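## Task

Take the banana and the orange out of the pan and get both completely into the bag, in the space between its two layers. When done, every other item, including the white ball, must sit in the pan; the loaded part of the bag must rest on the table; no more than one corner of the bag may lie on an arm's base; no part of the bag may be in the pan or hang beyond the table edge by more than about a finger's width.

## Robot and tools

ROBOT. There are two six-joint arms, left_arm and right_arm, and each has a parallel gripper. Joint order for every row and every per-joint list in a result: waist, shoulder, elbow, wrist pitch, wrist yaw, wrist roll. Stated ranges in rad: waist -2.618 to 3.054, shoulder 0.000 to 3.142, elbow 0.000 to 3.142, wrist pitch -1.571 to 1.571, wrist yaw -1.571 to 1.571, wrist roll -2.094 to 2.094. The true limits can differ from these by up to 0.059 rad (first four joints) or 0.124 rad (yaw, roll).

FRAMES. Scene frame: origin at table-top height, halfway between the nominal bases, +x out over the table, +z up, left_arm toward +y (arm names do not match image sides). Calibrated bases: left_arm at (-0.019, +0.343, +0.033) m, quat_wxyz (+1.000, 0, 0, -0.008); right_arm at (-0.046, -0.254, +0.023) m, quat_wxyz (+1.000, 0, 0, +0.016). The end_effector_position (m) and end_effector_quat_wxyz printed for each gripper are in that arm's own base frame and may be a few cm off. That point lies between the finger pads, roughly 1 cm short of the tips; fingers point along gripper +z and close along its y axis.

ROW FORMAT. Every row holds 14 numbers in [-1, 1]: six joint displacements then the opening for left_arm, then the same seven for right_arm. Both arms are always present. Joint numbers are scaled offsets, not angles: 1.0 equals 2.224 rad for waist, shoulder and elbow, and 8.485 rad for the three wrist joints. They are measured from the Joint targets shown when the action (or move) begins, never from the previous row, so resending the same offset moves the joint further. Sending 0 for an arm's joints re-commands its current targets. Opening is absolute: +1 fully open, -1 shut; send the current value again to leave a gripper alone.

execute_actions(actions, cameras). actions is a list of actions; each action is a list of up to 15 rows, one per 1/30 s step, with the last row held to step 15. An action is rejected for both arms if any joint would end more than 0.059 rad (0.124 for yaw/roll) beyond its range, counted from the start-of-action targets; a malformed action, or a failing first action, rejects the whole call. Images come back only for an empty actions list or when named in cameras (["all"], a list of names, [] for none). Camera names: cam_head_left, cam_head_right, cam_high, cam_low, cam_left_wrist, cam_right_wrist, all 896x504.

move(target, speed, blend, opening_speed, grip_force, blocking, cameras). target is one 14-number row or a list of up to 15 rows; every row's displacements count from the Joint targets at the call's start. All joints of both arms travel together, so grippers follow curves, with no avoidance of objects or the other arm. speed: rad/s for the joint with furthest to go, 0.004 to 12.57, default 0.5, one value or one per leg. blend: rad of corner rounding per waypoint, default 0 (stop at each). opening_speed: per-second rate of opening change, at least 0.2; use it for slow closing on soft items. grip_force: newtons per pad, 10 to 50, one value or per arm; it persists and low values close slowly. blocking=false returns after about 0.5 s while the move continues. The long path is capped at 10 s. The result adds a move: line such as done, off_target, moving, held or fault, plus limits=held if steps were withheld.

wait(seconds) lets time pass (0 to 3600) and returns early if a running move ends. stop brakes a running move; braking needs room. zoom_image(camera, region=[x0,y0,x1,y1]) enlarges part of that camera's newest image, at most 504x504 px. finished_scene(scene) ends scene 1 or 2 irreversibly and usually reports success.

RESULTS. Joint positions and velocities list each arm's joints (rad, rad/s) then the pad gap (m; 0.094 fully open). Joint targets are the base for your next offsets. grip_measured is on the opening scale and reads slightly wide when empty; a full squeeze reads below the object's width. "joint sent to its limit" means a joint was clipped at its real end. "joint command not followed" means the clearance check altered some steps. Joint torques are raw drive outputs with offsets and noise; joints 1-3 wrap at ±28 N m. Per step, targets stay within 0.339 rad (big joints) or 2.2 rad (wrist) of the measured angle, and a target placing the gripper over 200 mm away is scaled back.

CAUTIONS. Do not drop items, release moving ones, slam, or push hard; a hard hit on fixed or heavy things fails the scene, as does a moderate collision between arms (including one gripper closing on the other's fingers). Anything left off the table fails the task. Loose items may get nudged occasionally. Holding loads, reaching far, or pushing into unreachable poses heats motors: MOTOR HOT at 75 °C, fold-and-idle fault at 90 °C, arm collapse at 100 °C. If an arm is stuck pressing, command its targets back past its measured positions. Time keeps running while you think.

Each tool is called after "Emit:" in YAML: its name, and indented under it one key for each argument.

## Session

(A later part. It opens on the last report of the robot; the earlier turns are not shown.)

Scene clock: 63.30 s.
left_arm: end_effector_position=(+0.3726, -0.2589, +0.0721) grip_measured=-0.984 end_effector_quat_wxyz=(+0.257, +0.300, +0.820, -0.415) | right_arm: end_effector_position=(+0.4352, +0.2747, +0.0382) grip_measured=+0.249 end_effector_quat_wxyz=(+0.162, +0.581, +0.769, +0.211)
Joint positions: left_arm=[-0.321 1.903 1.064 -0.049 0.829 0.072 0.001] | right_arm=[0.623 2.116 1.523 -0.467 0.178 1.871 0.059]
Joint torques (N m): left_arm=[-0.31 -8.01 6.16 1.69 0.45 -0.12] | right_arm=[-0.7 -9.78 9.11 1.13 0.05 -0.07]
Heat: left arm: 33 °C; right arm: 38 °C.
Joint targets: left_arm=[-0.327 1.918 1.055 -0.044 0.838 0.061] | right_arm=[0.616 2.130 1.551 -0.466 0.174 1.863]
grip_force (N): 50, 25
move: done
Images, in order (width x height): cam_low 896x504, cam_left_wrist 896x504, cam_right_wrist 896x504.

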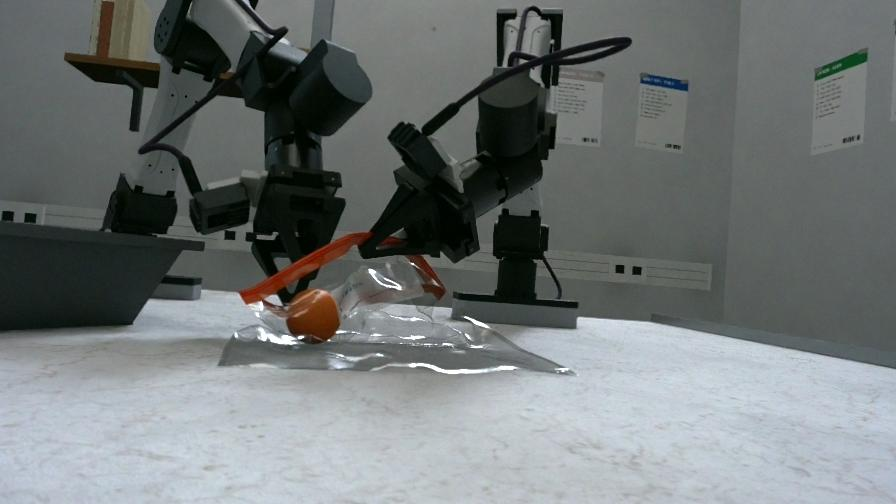

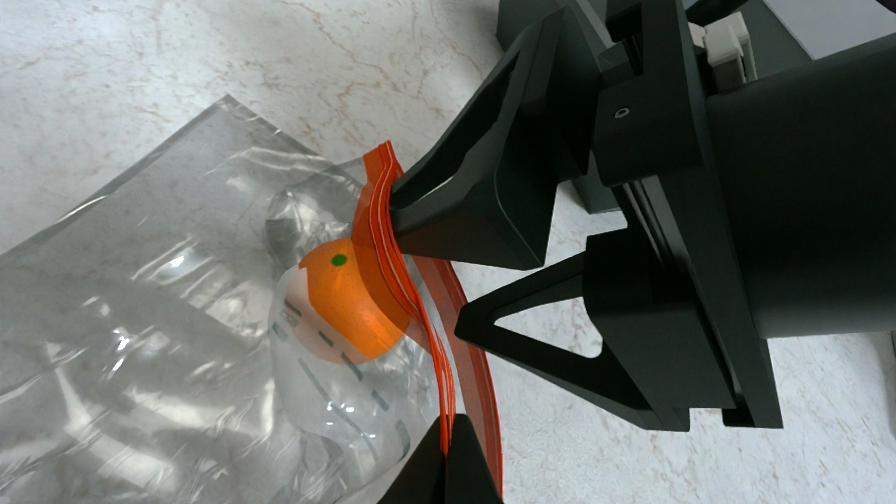

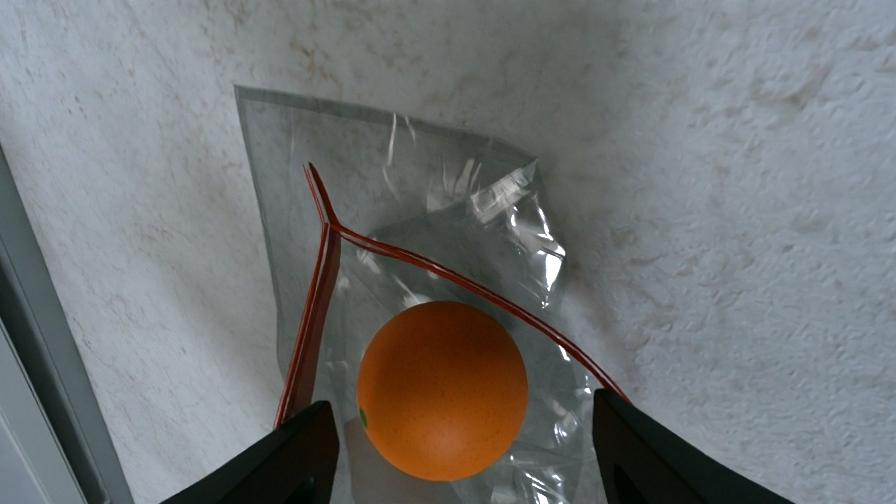

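Emit:
move:
  target:
    - [0,0,0,0,0,0,-1,0.0247,-0.1259,0.0477,-0.0457,0,0,0.25]
    - [0,0,0,0,0,0,-1,-0.2837,0.0252,0.2774,-0.1281,-0.0205,-0.0695,0.25]
    - [0,-0.0832,0.1978,-0.0738,0,0,-1,-0.2837,0.0252,0.2774,-0.1281,-0.0205,-0.0695,0.25]
  speed: [0.4, 1.0, 0.5]
  blend: [0.05, 0.1, 0]
  cameras: ["cam_right_wrist", "cam_left_wrist", "cam_low", "cam_head_left"]

Scene clock: 68.57 s.
left_arm: end_effector_position=(+0.3711, -0.2584, +0.2100) grip_measured=-0.984 end_effector_quat_wxyz=(+0.237, +0.293, +0.828, -0.415) | right_arm: end_effector_position=(+0.4146, -0.0098, +0.1355) grip_measured=+0.249 end_effector_quat_wxyz=(+0.000, +0.606, +0.796, -0.005)
Joint positions: left_arm=[-0.321 1.753 1.476 -0.658 0.829 0.072 0.001] | right_arm=[-0.02 2.173 2.142 -1.546 0.008 1.281 0.059]
Joint torques (N m): left_arm=[-0.31 -10.24 9.92 1.45 0.45 -0.11] | right_arm=[0.53 -9.63 8.35 0.14 -0.06 -0.03]
Heat: left arm: 34 °C; right arm: 39 °C.
Joint targets: left_arm=[-0.327 1.733 1.495 -0.670 0.838 0.061] | right_arm=[-0.015 2.186 2.168 -1.553 0.000 1.273]
grip_force (N): 50, 25
move: done
Images, in order (width x height): cam_head_left 896x504, cam_low 896x504, cam_left_wrist 896x504, cam_right_wrist 896x504.

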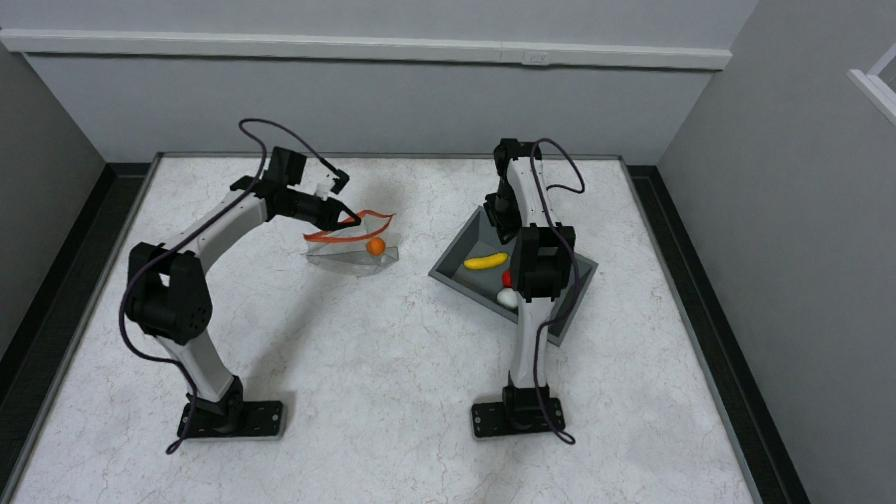

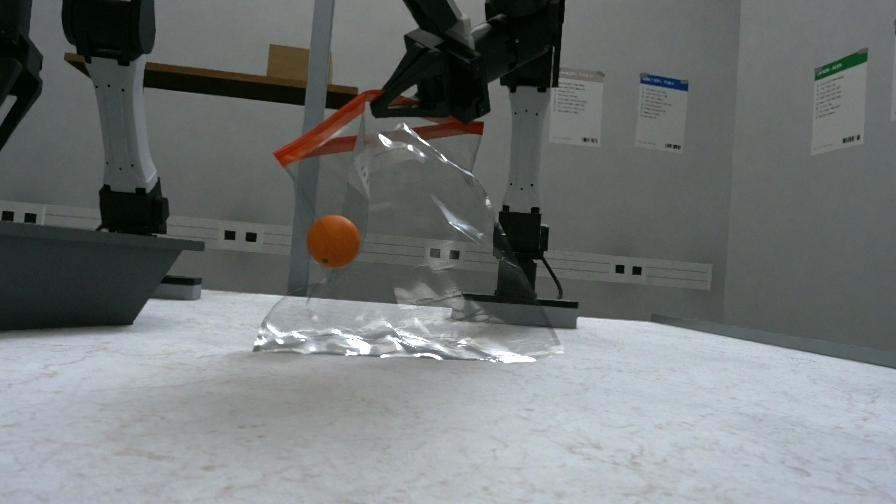

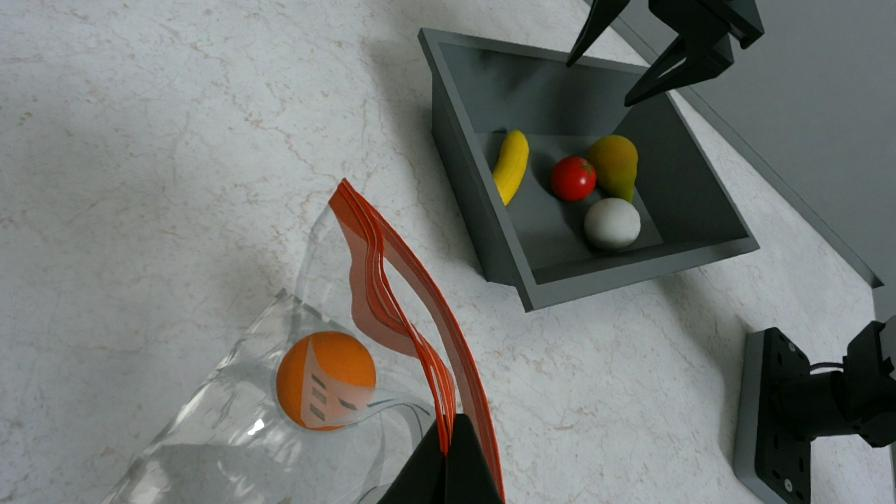

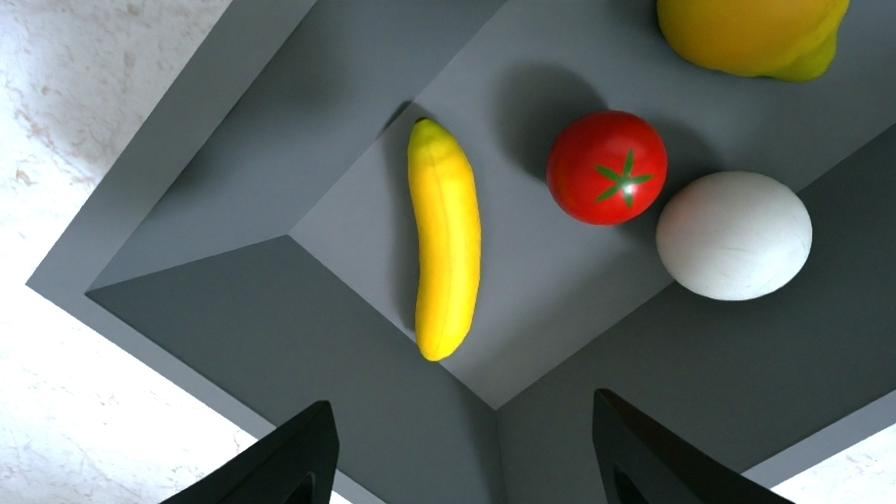

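Emit:
move:
  target:
    - [0,0,0,0,0,0,-1,-0.0108,0.0166,-0.2167,0.0612,0,-0.0028,0.1]
    - [0,0,0,0,0,0,-1,-0.0108,0.0166,-0.2167,0.0612,0,-0.0028,-0.9]
    - [0,0,0,0,0,0,-1,-0.0108,0.009,0.0184,-0.0014,0,-0.0028,-0.9]
  speed: 0.6
  opening_speed: 1.2
  grip_force: [50, 35]
  cameras: ["cam_right_wrist", "cam_high", "cam_head_left"]

Scene clock: 74.73 s.
left_arm: end_effector_position=(+0.3711, -0.2584, +0.2099) grip_measured=-0.984 end_effector_quat_wxyz=(+0.236, +0.293, +0.828, -0.415) | right_arm: end_effector_position=(+0.4212, -0.0152, +0.1293) grip_measured=-0.437 end_effector_quat_wxyz=(-0.004, +0.601, +0.799, -0.007)
Joint positions: left_arm=[-0.321 1.753 1.476 -0.659 0.829 0.072 0.001] | right_arm=[-0.033 2.216 2.186 -1.557 0.007 1.257 0.026]
Joint torques (N m): left_arm=[-0.28 -10.24 9.87 1.45 0.46 -0.11] | right_arm=[-0.55 -11.84 7.94 0.13 -0.04 -0.02]
Heat: left arm: 36 °C; right arm: 39 °C.
Joint targets: left_arm=[-0.327 1.733 1.495 -0.670 0.838 0.061] | right_arm=[-0.039 2.206 2.208 -1.565 0.000 1.250]
grip_force (N): 50, 35
move: done
Images, in order (width x height): cam_head_left 896x504, cam_high 896x504, cam_right_wrist 896x504.

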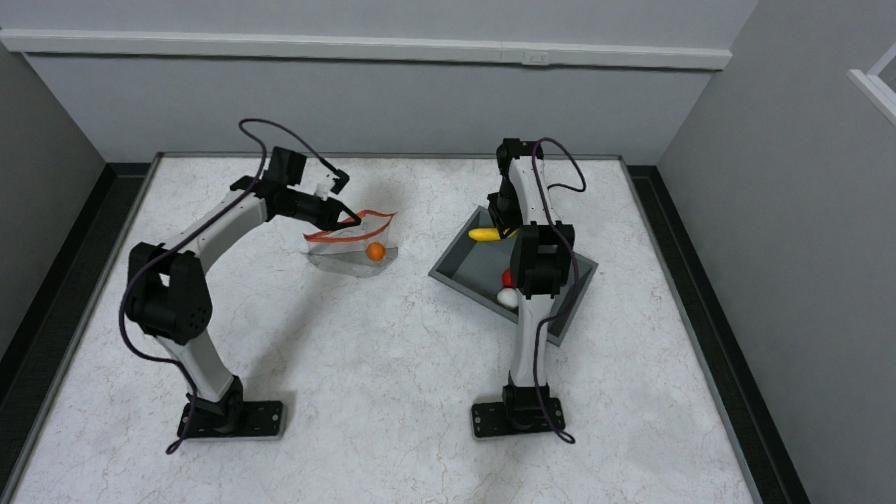

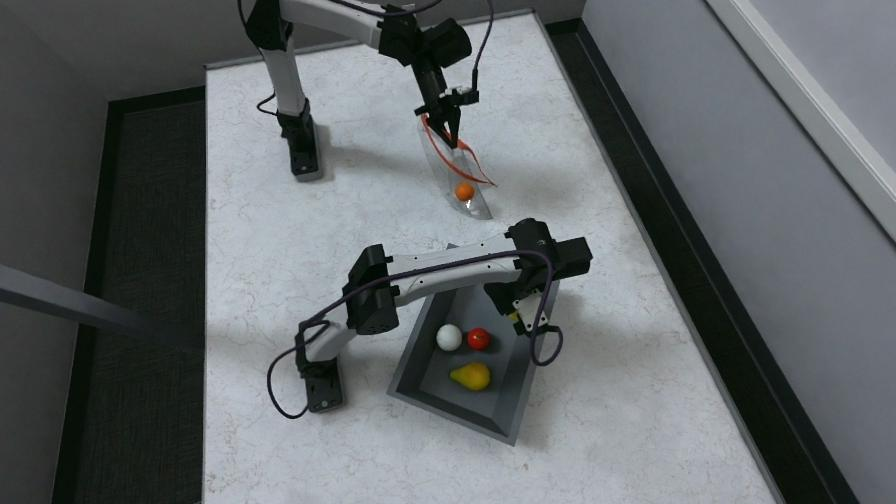

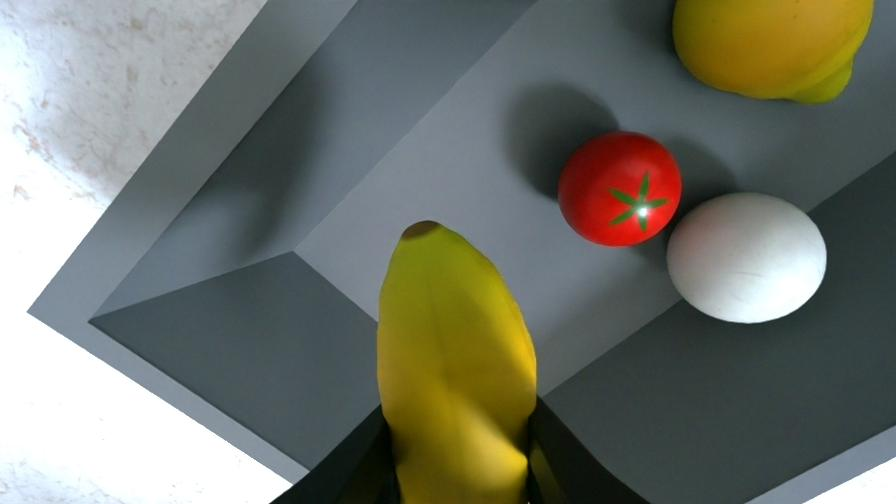

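Emit:
move:
  target:
    - [0,0,0,0,0,0,-1,0,-0.4568,-0.5796,0.1758,0.0823,-0.1206,-0.9]
    - [0,0,0,0,0,0,-1,0.4829,-0.4568,-0.5796,0.1758,0.0823,-0.1206,-0.9]
  speed: 0.9
  blend: [0.25, 0]
  cameras: ["cam_right_wrist", "cam_left_wrist", "cam_low", "cam_head_left", "cam_high"]

Scene clock: 78.67 s.
left_arm: end_effector_position=(+0.3711, -0.2584, +0.2099) grip_measured=-0.984 end_effector_quat_wxyz=(+0.236, +0.293, +0.828, -0.415) | right_arm: end_effector_position=(+0.2867, +0.2630, +0.2691) grip_measured=-0.437 end_effector_quat_wxyz=(+0.589, -0.130, +0.793, +0.085)
Joint positions: left_arm=[-0.321 1.753 1.476 -0.659 0.829 0.072 0.001] | right_arm=[1.03 1.215 0.923 -0.095 0.687 0.234 0.026]
Joint torques (N m): left_arm=[-0.31 -10.26 9.88 1.45 0.46 -0.11] | right_arm=[0.47 -6.43 7.13 1.94 0.22 -0.04]
Heat: left arm: 36 °C; right arm: 40 °C.
Joint targets: left_arm=[-0.327 1.733 1.495 -0.670 0.838 0.061] | right_arm=[1.035 1.190 0.919 -0.074 0.698 0.227]
grip_force (N): 50, 35
move: done
Images, in order (width x height): cam_head_left 896x504, cam_high 896x504, cam_low 896x504, cam_left_wrist 896x504, cam_right_wrist 896x504.

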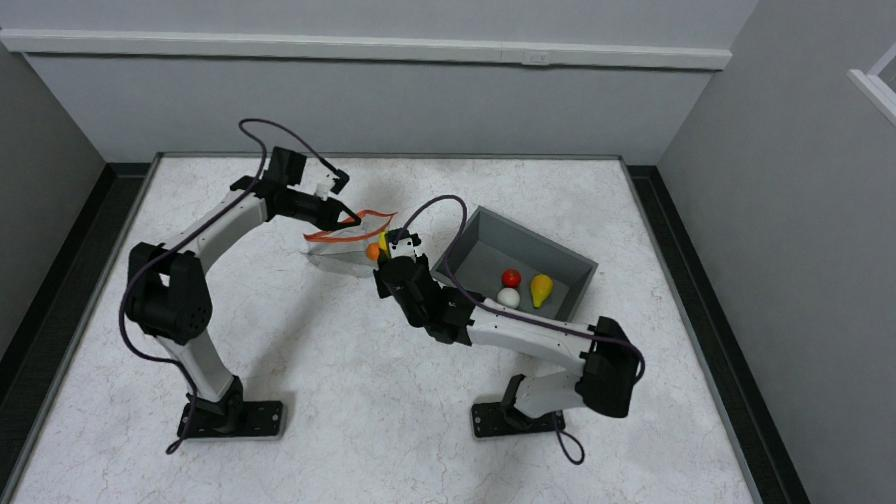

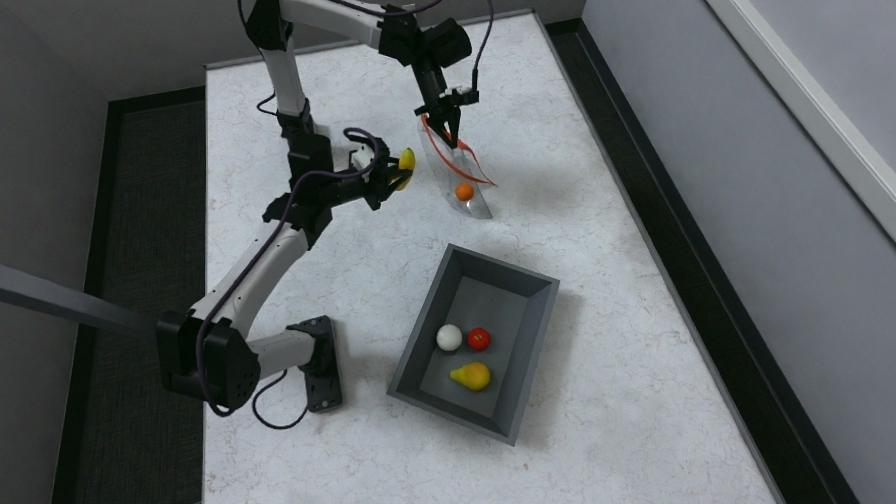

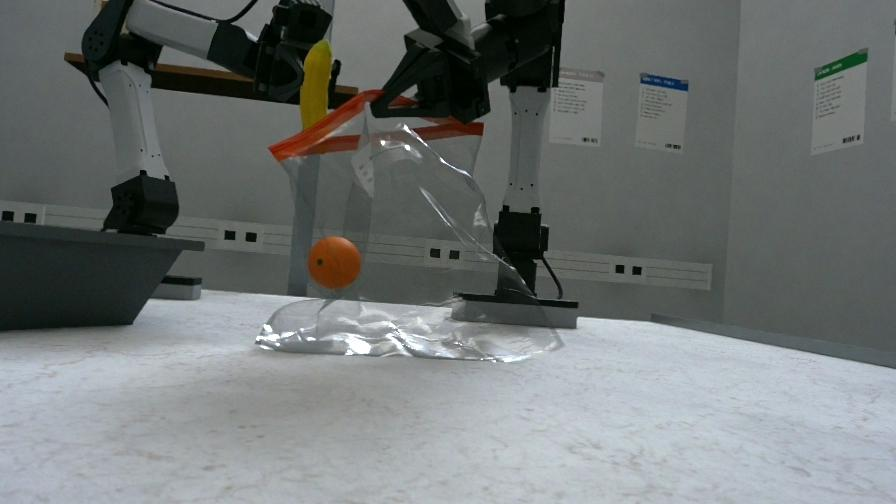

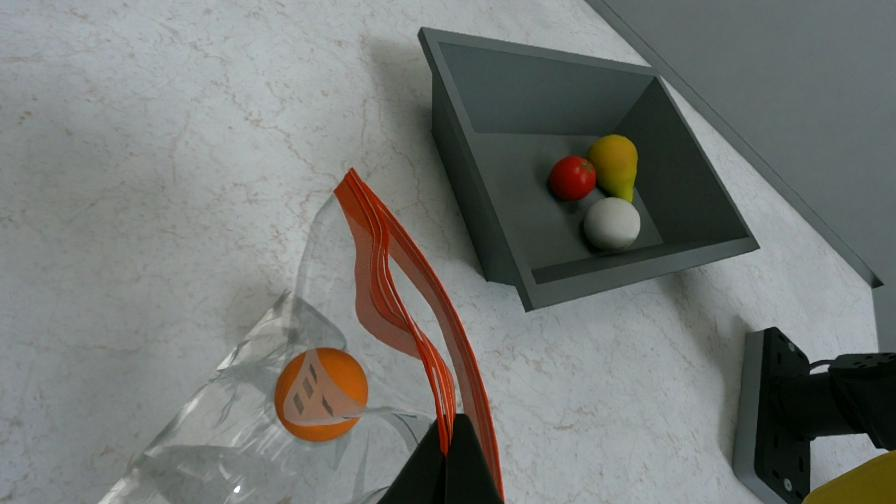

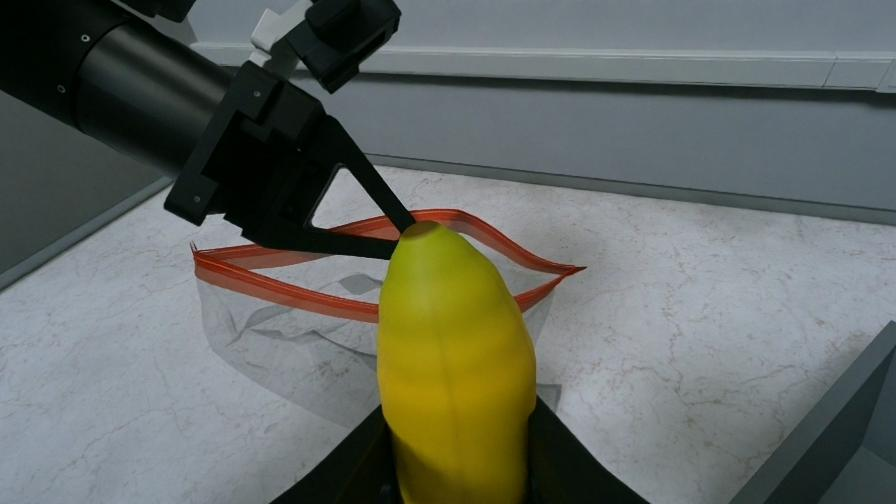

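Emit:
move:
  target: [0,0.0117,-0.094,0.0277,0,0,-1,0,0,0,0,0,0,-0.9]
  speed: 0.4
  cameras: ["cam_right_wrist", "cam_left_wrist", "cam_low", "cam_high"]

Scene clock: 81.20 s.
left_arm: end_effector_position=(+0.3700, -0.2580, +0.1680) grip_measured=-0.984 end_effector_quat_wxyz=(+0.250, +0.298, +0.823, -0.415) | right_arm: end_effector_position=(+0.2867, +0.2630, +0.2691) grip_measured=-0.437 end_effector_quat_wxyz=(+0.589, -0.130, +0.793, +0.085)
Joint positions: left_arm=[-0.321 1.753 1.294 -0.446 0.829 0.072 0.001] | right_arm=[1.03 1.215 0.923 -0.095 0.687 0.234 0.026]
Joint torques (N m): left_arm=[-0.28 -8.12 7.15 1.74 0.45 -0.11] | right_arm=[0.47 -6.41 7.13 1.96 0.22 -0.04]
Heat: left arm: 37 °C; right arm: 39 °C.
Joint targets: left_arm=[-0.327 1.759 1.286 -0.435 0.838 0.061] | right_arm=[1.035 1.190 0.919 -0.074 0.698 0.227]
grip_force (N): 50, 35
move: done
Images, in order (width x height): cam_high 896x504, cam_low 896x504, cam_left_wrist 896x504, cam_right_wrist 896x504.

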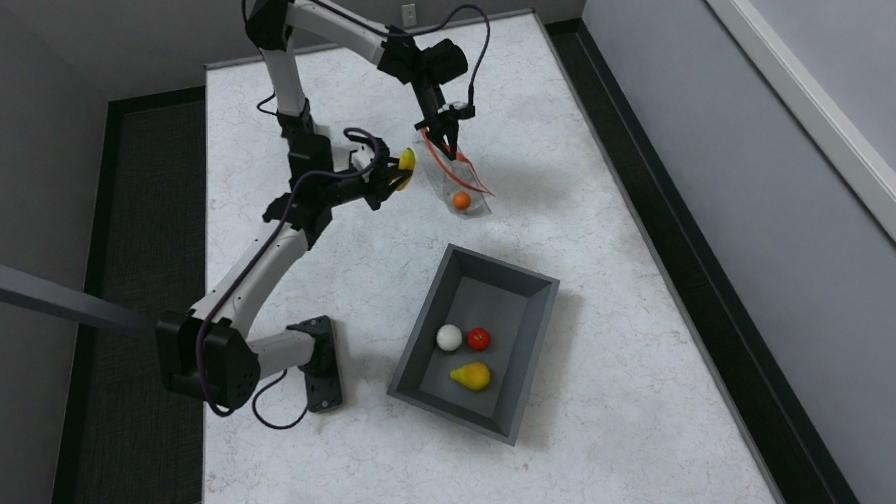

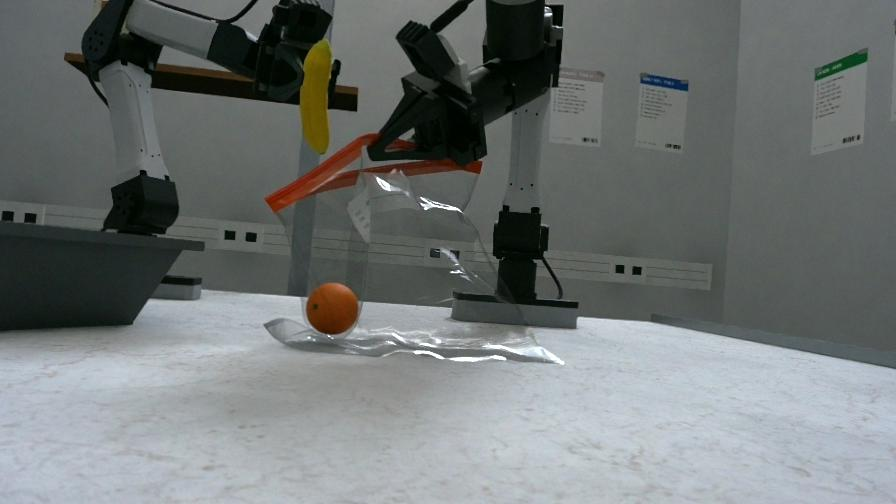

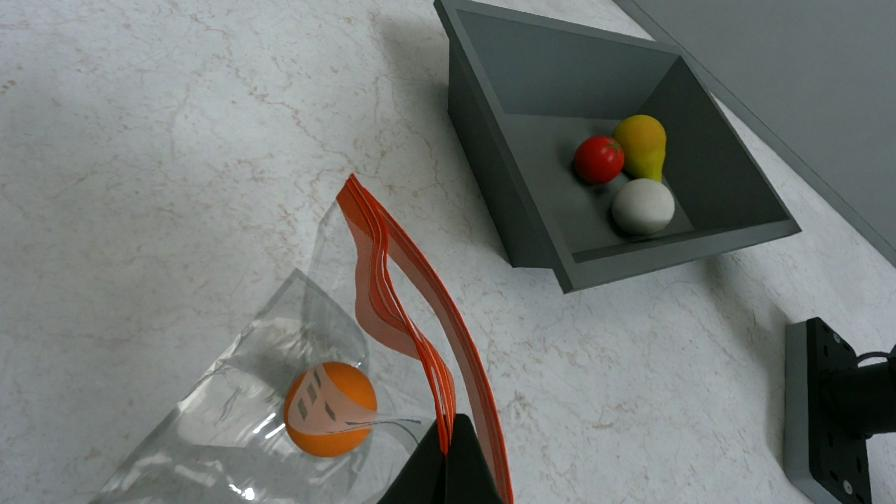

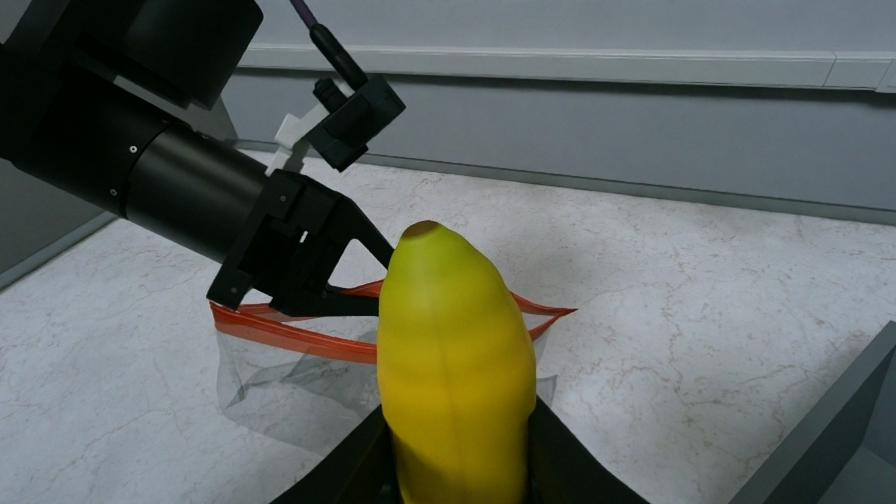

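Emit:
move:
  target: [0.0121,0.0575,0.073,-0.004,0,0,-1,0,0,0,0,0,0,-0.9]
  speed: 0.3
  cameras: ["cam_right_wrist", "cam_left_wrist", "cam_low", "cam_high"]

Emit:
zoom_image:
  camera: "cam_high"
  region: [370, 90, 550, 230]

Scene clock: 84.07 s.
left_arm: end_effector_position=(+0.4032, -0.2620, +0.1644) grip_measured=-0.984 end_effector_quat_wxyz=(+0.254, +0.292, +0.824, -0.413) | right_arm: end_effector_position=(+0.2867, +0.2630, +0.2691) grip_measured=-0.437 end_effector_quat_wxyz=(+0.589, -0.130, +0.793, +0.085)
Joint positions: left_arm=[-0.306 1.869 1.424 -0.456 0.829 0.072 0.001] | right_arm=[1.03 1.215 0.923 -0.095 0.687 0.234 0.026]
Joint torques (N m): left_arm=[0.7 -8.29 10.33 1.5 0.44 -0.12] | right_arm=[0.49 -6.42 7.13 1.96 0.22 -0.03]
Heat: left arm: 37 °C; right arm: 39 °C.
Joint targets: left_arm=[-0.300 1.886 1.448 -0.469 0.838 0.061] | right_arm=[1.035 1.190 0.919 -0.074 0.698 0.227]
grip_force (N): 50, 35
move: done
Images, in order (width x height): cam_high 896x504, cam_low 896x504, cam_left_wrist 896x504, cam_right_wrist 896x504.

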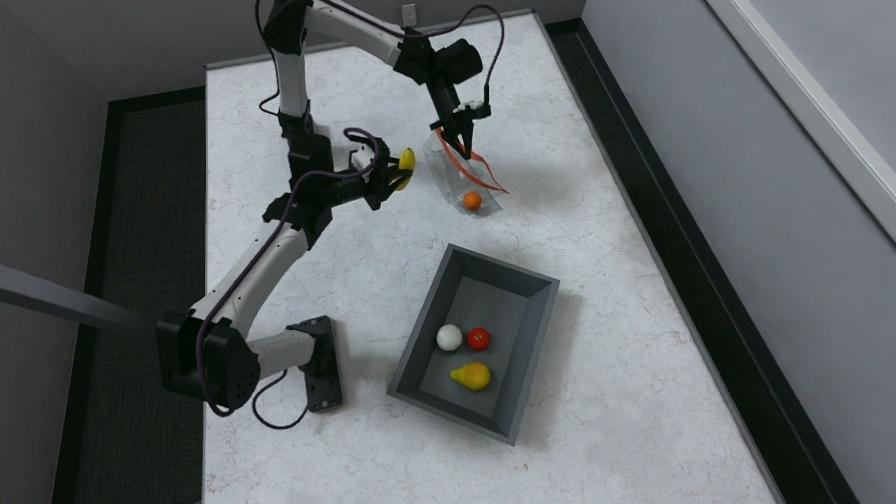

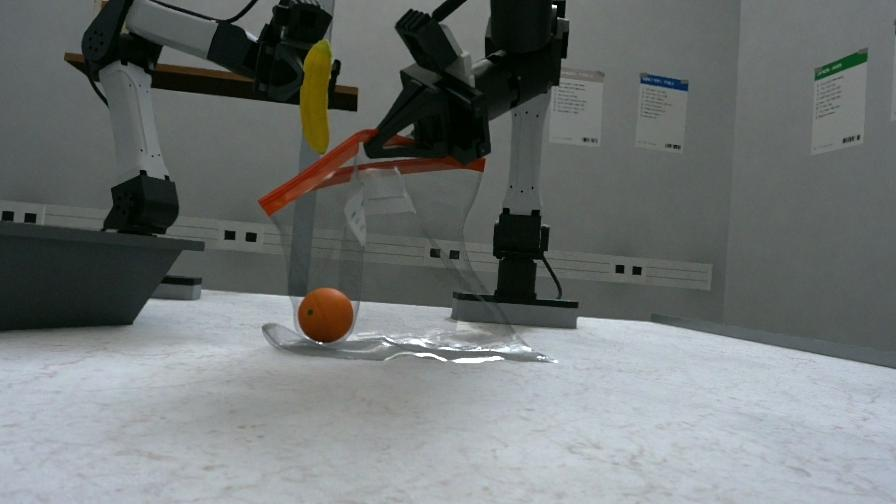

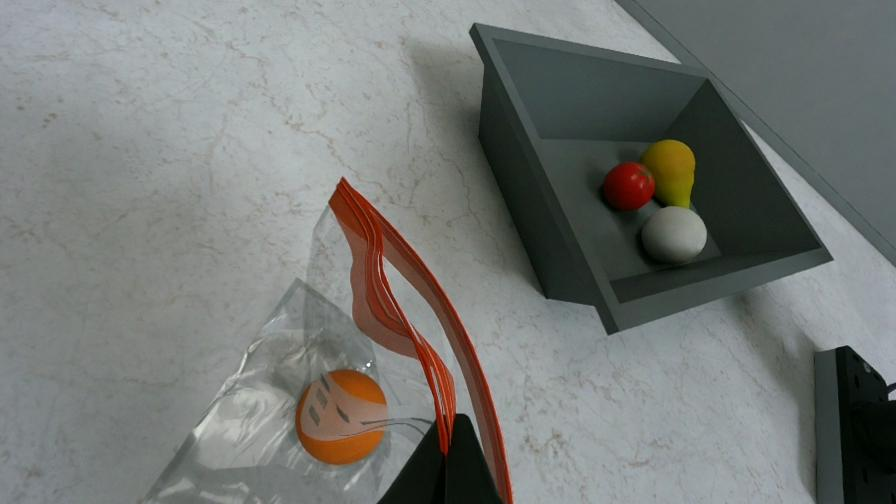

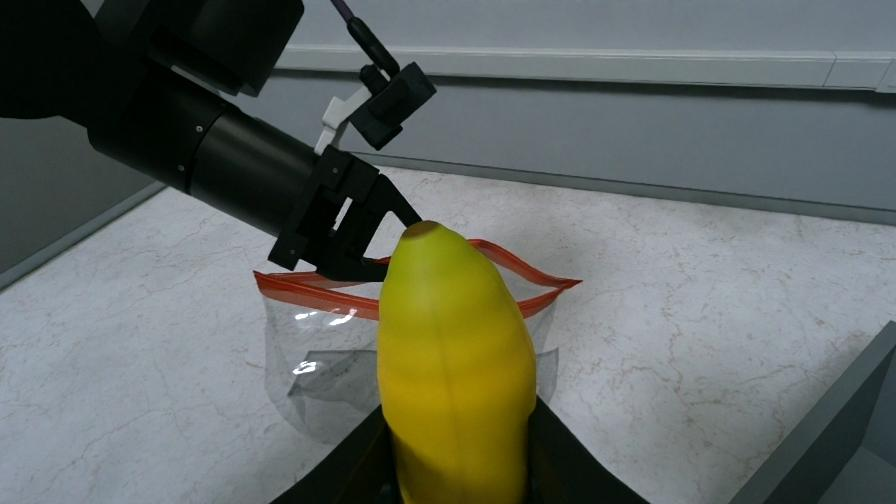

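Scaled by 2.800 from the camera's image (finer frame: 1280x720).

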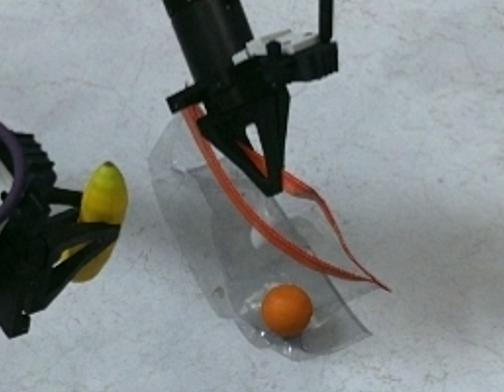

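Emit:
move:
  target: [0,0,0,0,0,0,-1,-0.1605,0.2199,0.103,0.0645,-0.0309,-0.0239,-0.9]
  speed: 0.4
  cameras: ["cam_right_wrist", "cam_left_wrist", "cam_low", "cam_high"]

Emit:
zoom_image:
  camera: "cam_high"
  region: [400, 100, 540, 220]

Scene clock: 88.23 s.
left_arm: end_effector_position=(+0.4031, -0.2619, +0.1643) grip_measured=-0.984 end_effector_quat_wxyz=(+0.254, +0.292, +0.824, -0.413) | right_arm: end_effector_position=(+0.4483, +0.2665, +0.2741) grip_measured=-0.437 end_effector_quat_wxyz=(+0.669, -0.091, +0.734, +0.074)
Joint positions: left_arm=[-0.306 1.869 1.424 -0.457 0.829 0.072 0.001] | right_arm=[0.681 1.671 1.117 0.449 0.446 0.032 0.026]
Joint torques (N m): left_arm=[0.68 -8.27 10.37 1.49 0.45 -0.11] | right_arm=[-0.36 -7.42 10.3 2.07 -0.08 -0.01]
Heat: left arm: 36 °C; right arm: 38 °C.
Joint targets: left_arm=[-0.300 1.886 1.448 -0.469 0.838 0.061] | right_arm=[0.678 1.679 1.148 0.474 0.436 0.024]
grip_force (N): 50, 35
move: done
Images, in order (width x height): cam_high 896x504, cam_low 896x504, cam_left_wrist 896x504, cam_right_wrist 896x504.

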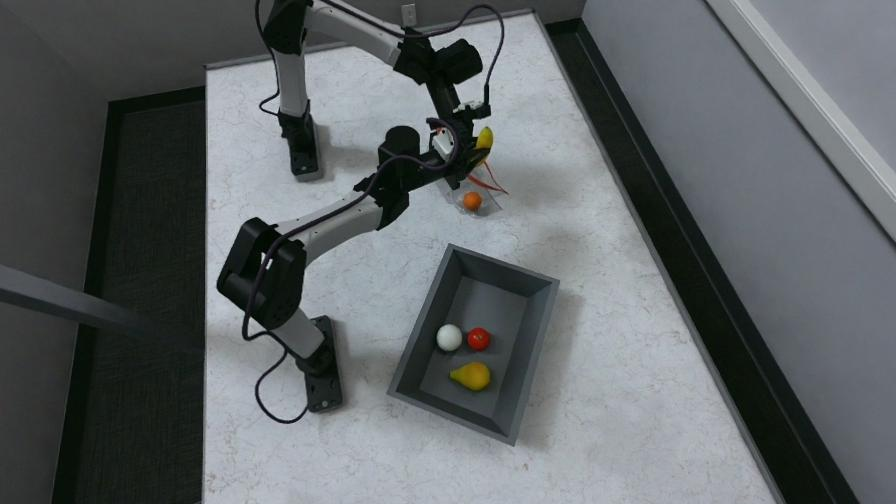

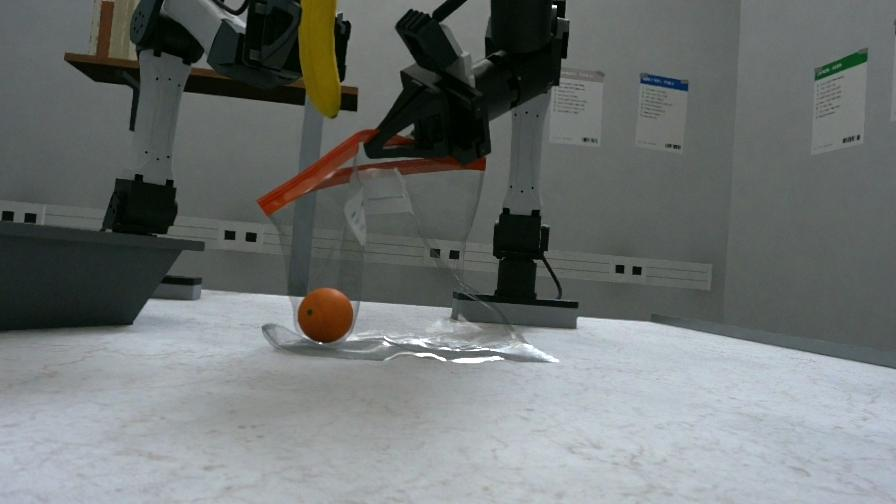

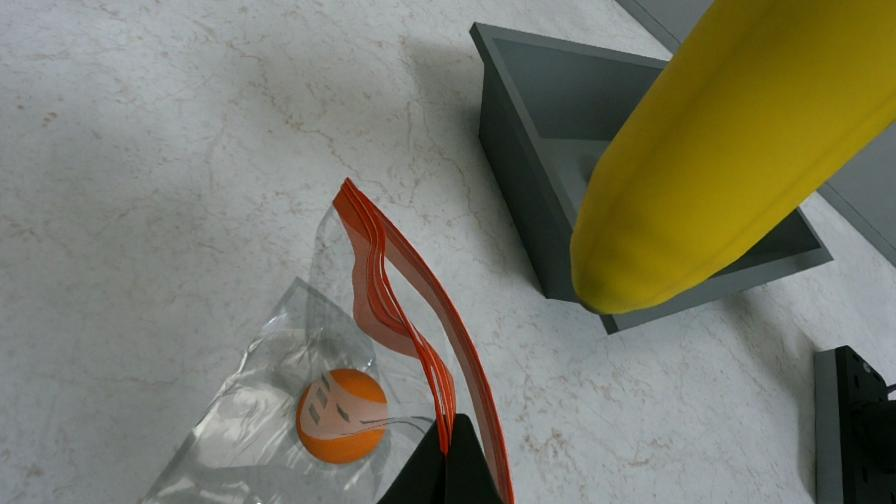

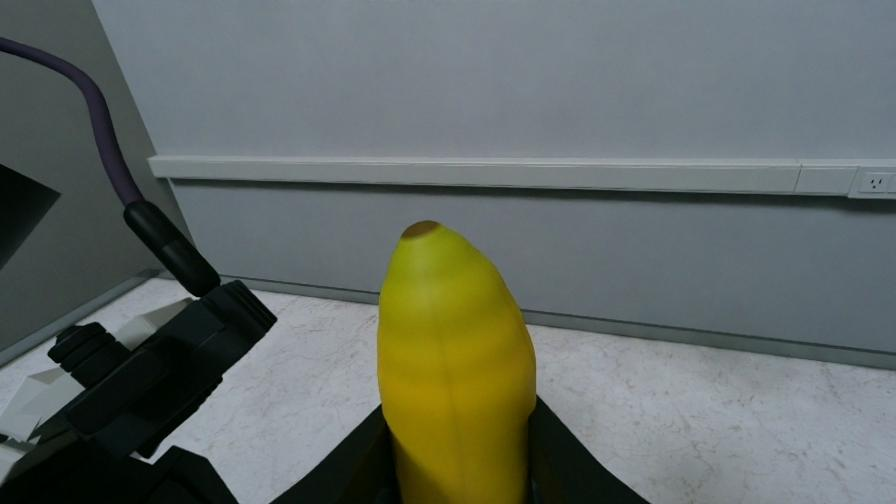

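Scaled by 3.600 from the camera's image (finer frame: 1280x720).

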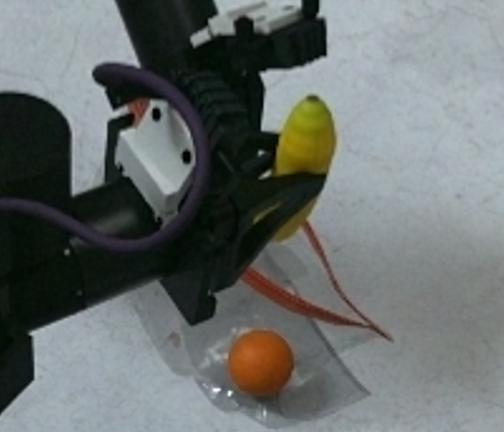

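Emit:
move:
  target: [0,0,0,0,0,0,-1,-0.1048,0.0238,0.0454,-0.0053,-0.0823,-0.0045,-0.9]
  speed: 0.5
  cameras: ["cam_left_wrist", "cam_low", "cam_high", "cam_head_right"]

Emit:
zoom_image:
  camera: "cam_high"
  region: [400, 100, 540, 220]

Scene clock: 93.70 s.
left_arm: end_effector_position=(+0.4031, -0.2619, +0.1643) grip_measured=-0.984 end_effector_quat_wxyz=(+0.254, +0.292, +0.824, -0.413) | right_arm: end_effector_position=(+0.4716, +0.2755, +0.2896) grip_measured=-0.437 end_effector_quat_wxyz=(+0.636, -0.248, +0.691, +0.238)
Joint positions: left_arm=[-0.306 1.869 1.424 -0.457 0.829 0.072 0.001] | right_arm=[0.449 1.719 1.217 0.421 -0.252 -0.006 0.026]
Joint torques (N m): left_arm=[0.66 -8.34 10.32 1.49 0.44 -0.11] | right_arm=[-0.5 -7.54 10.52 2 -0.18 -0.05]
Heat: left arm: 36 °C; right arm: 38 °C.
Joint targets: left_arm=[-0.300 1.886 1.448 -0.469 0.838 0.061] | right_arm=[0.445 1.732 1.249 0.429 -0.262 -0.014]
grip_force (N): 50, 35
move: done
Images, in order (width x height): cam_head_right 896x504, cam_high 896x504, cam_low 896x504, cam_left_wrist 896x504.

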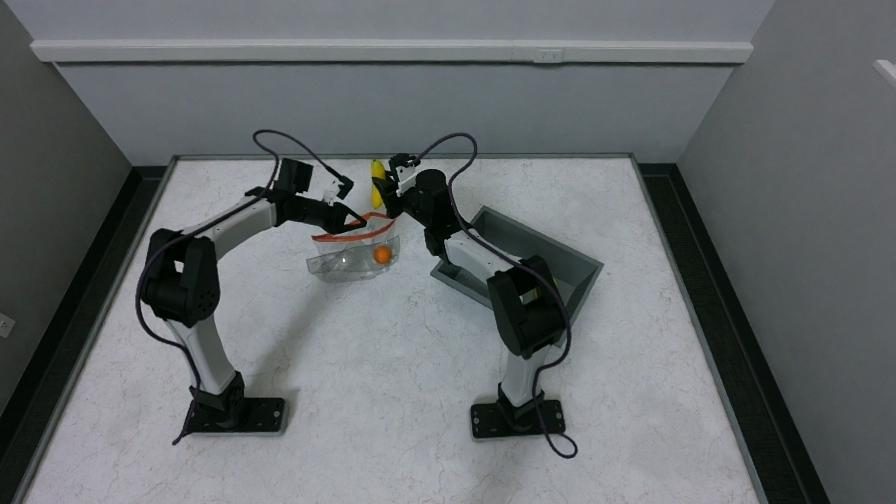

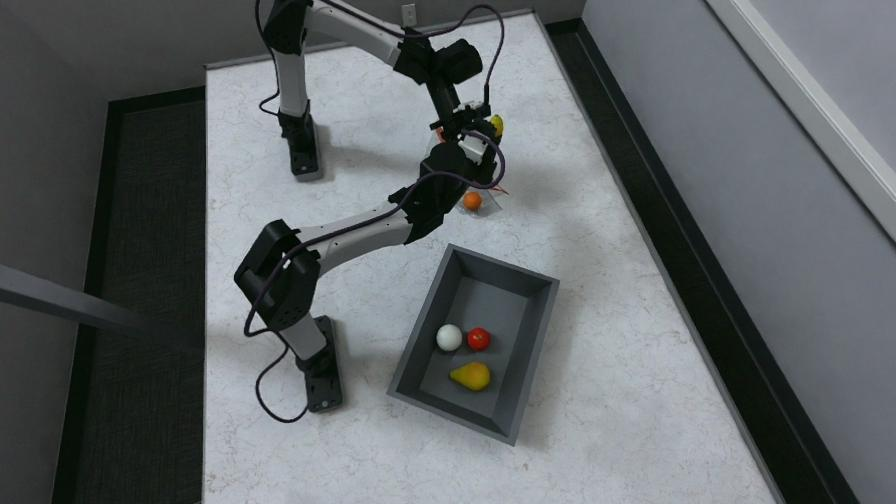

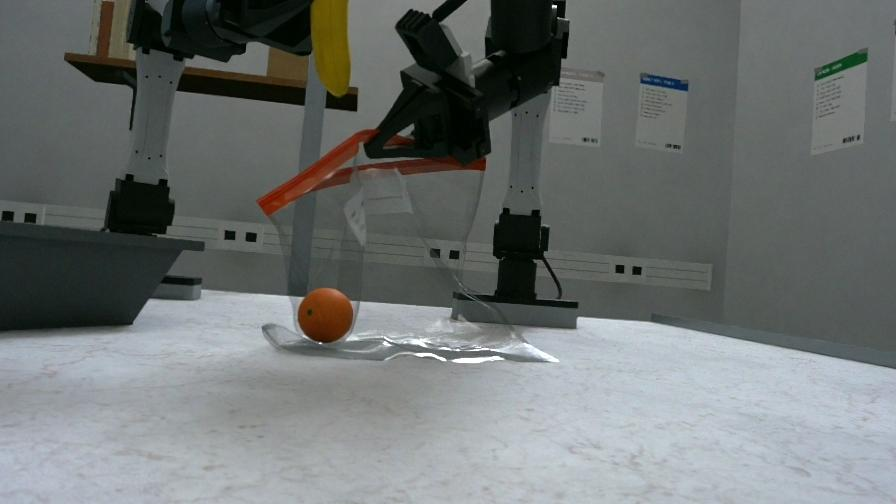

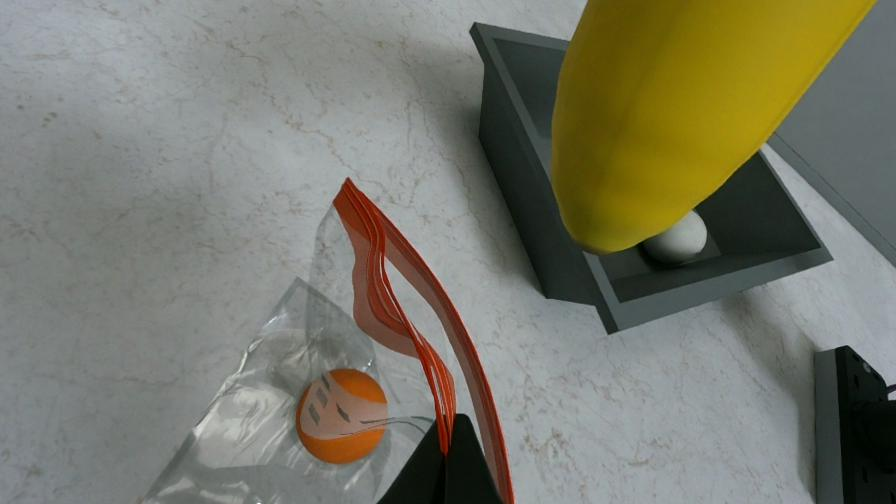

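Scaled by 3.600 from the camera's image (finer frame: 1280x720).

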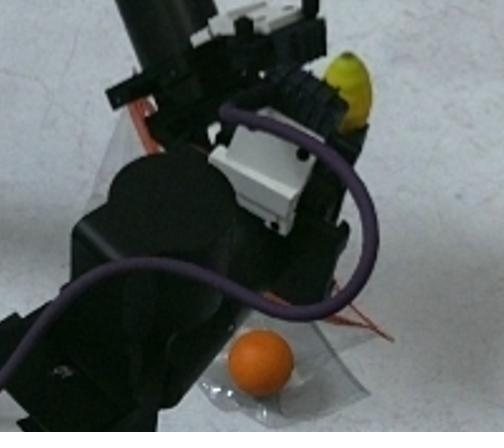

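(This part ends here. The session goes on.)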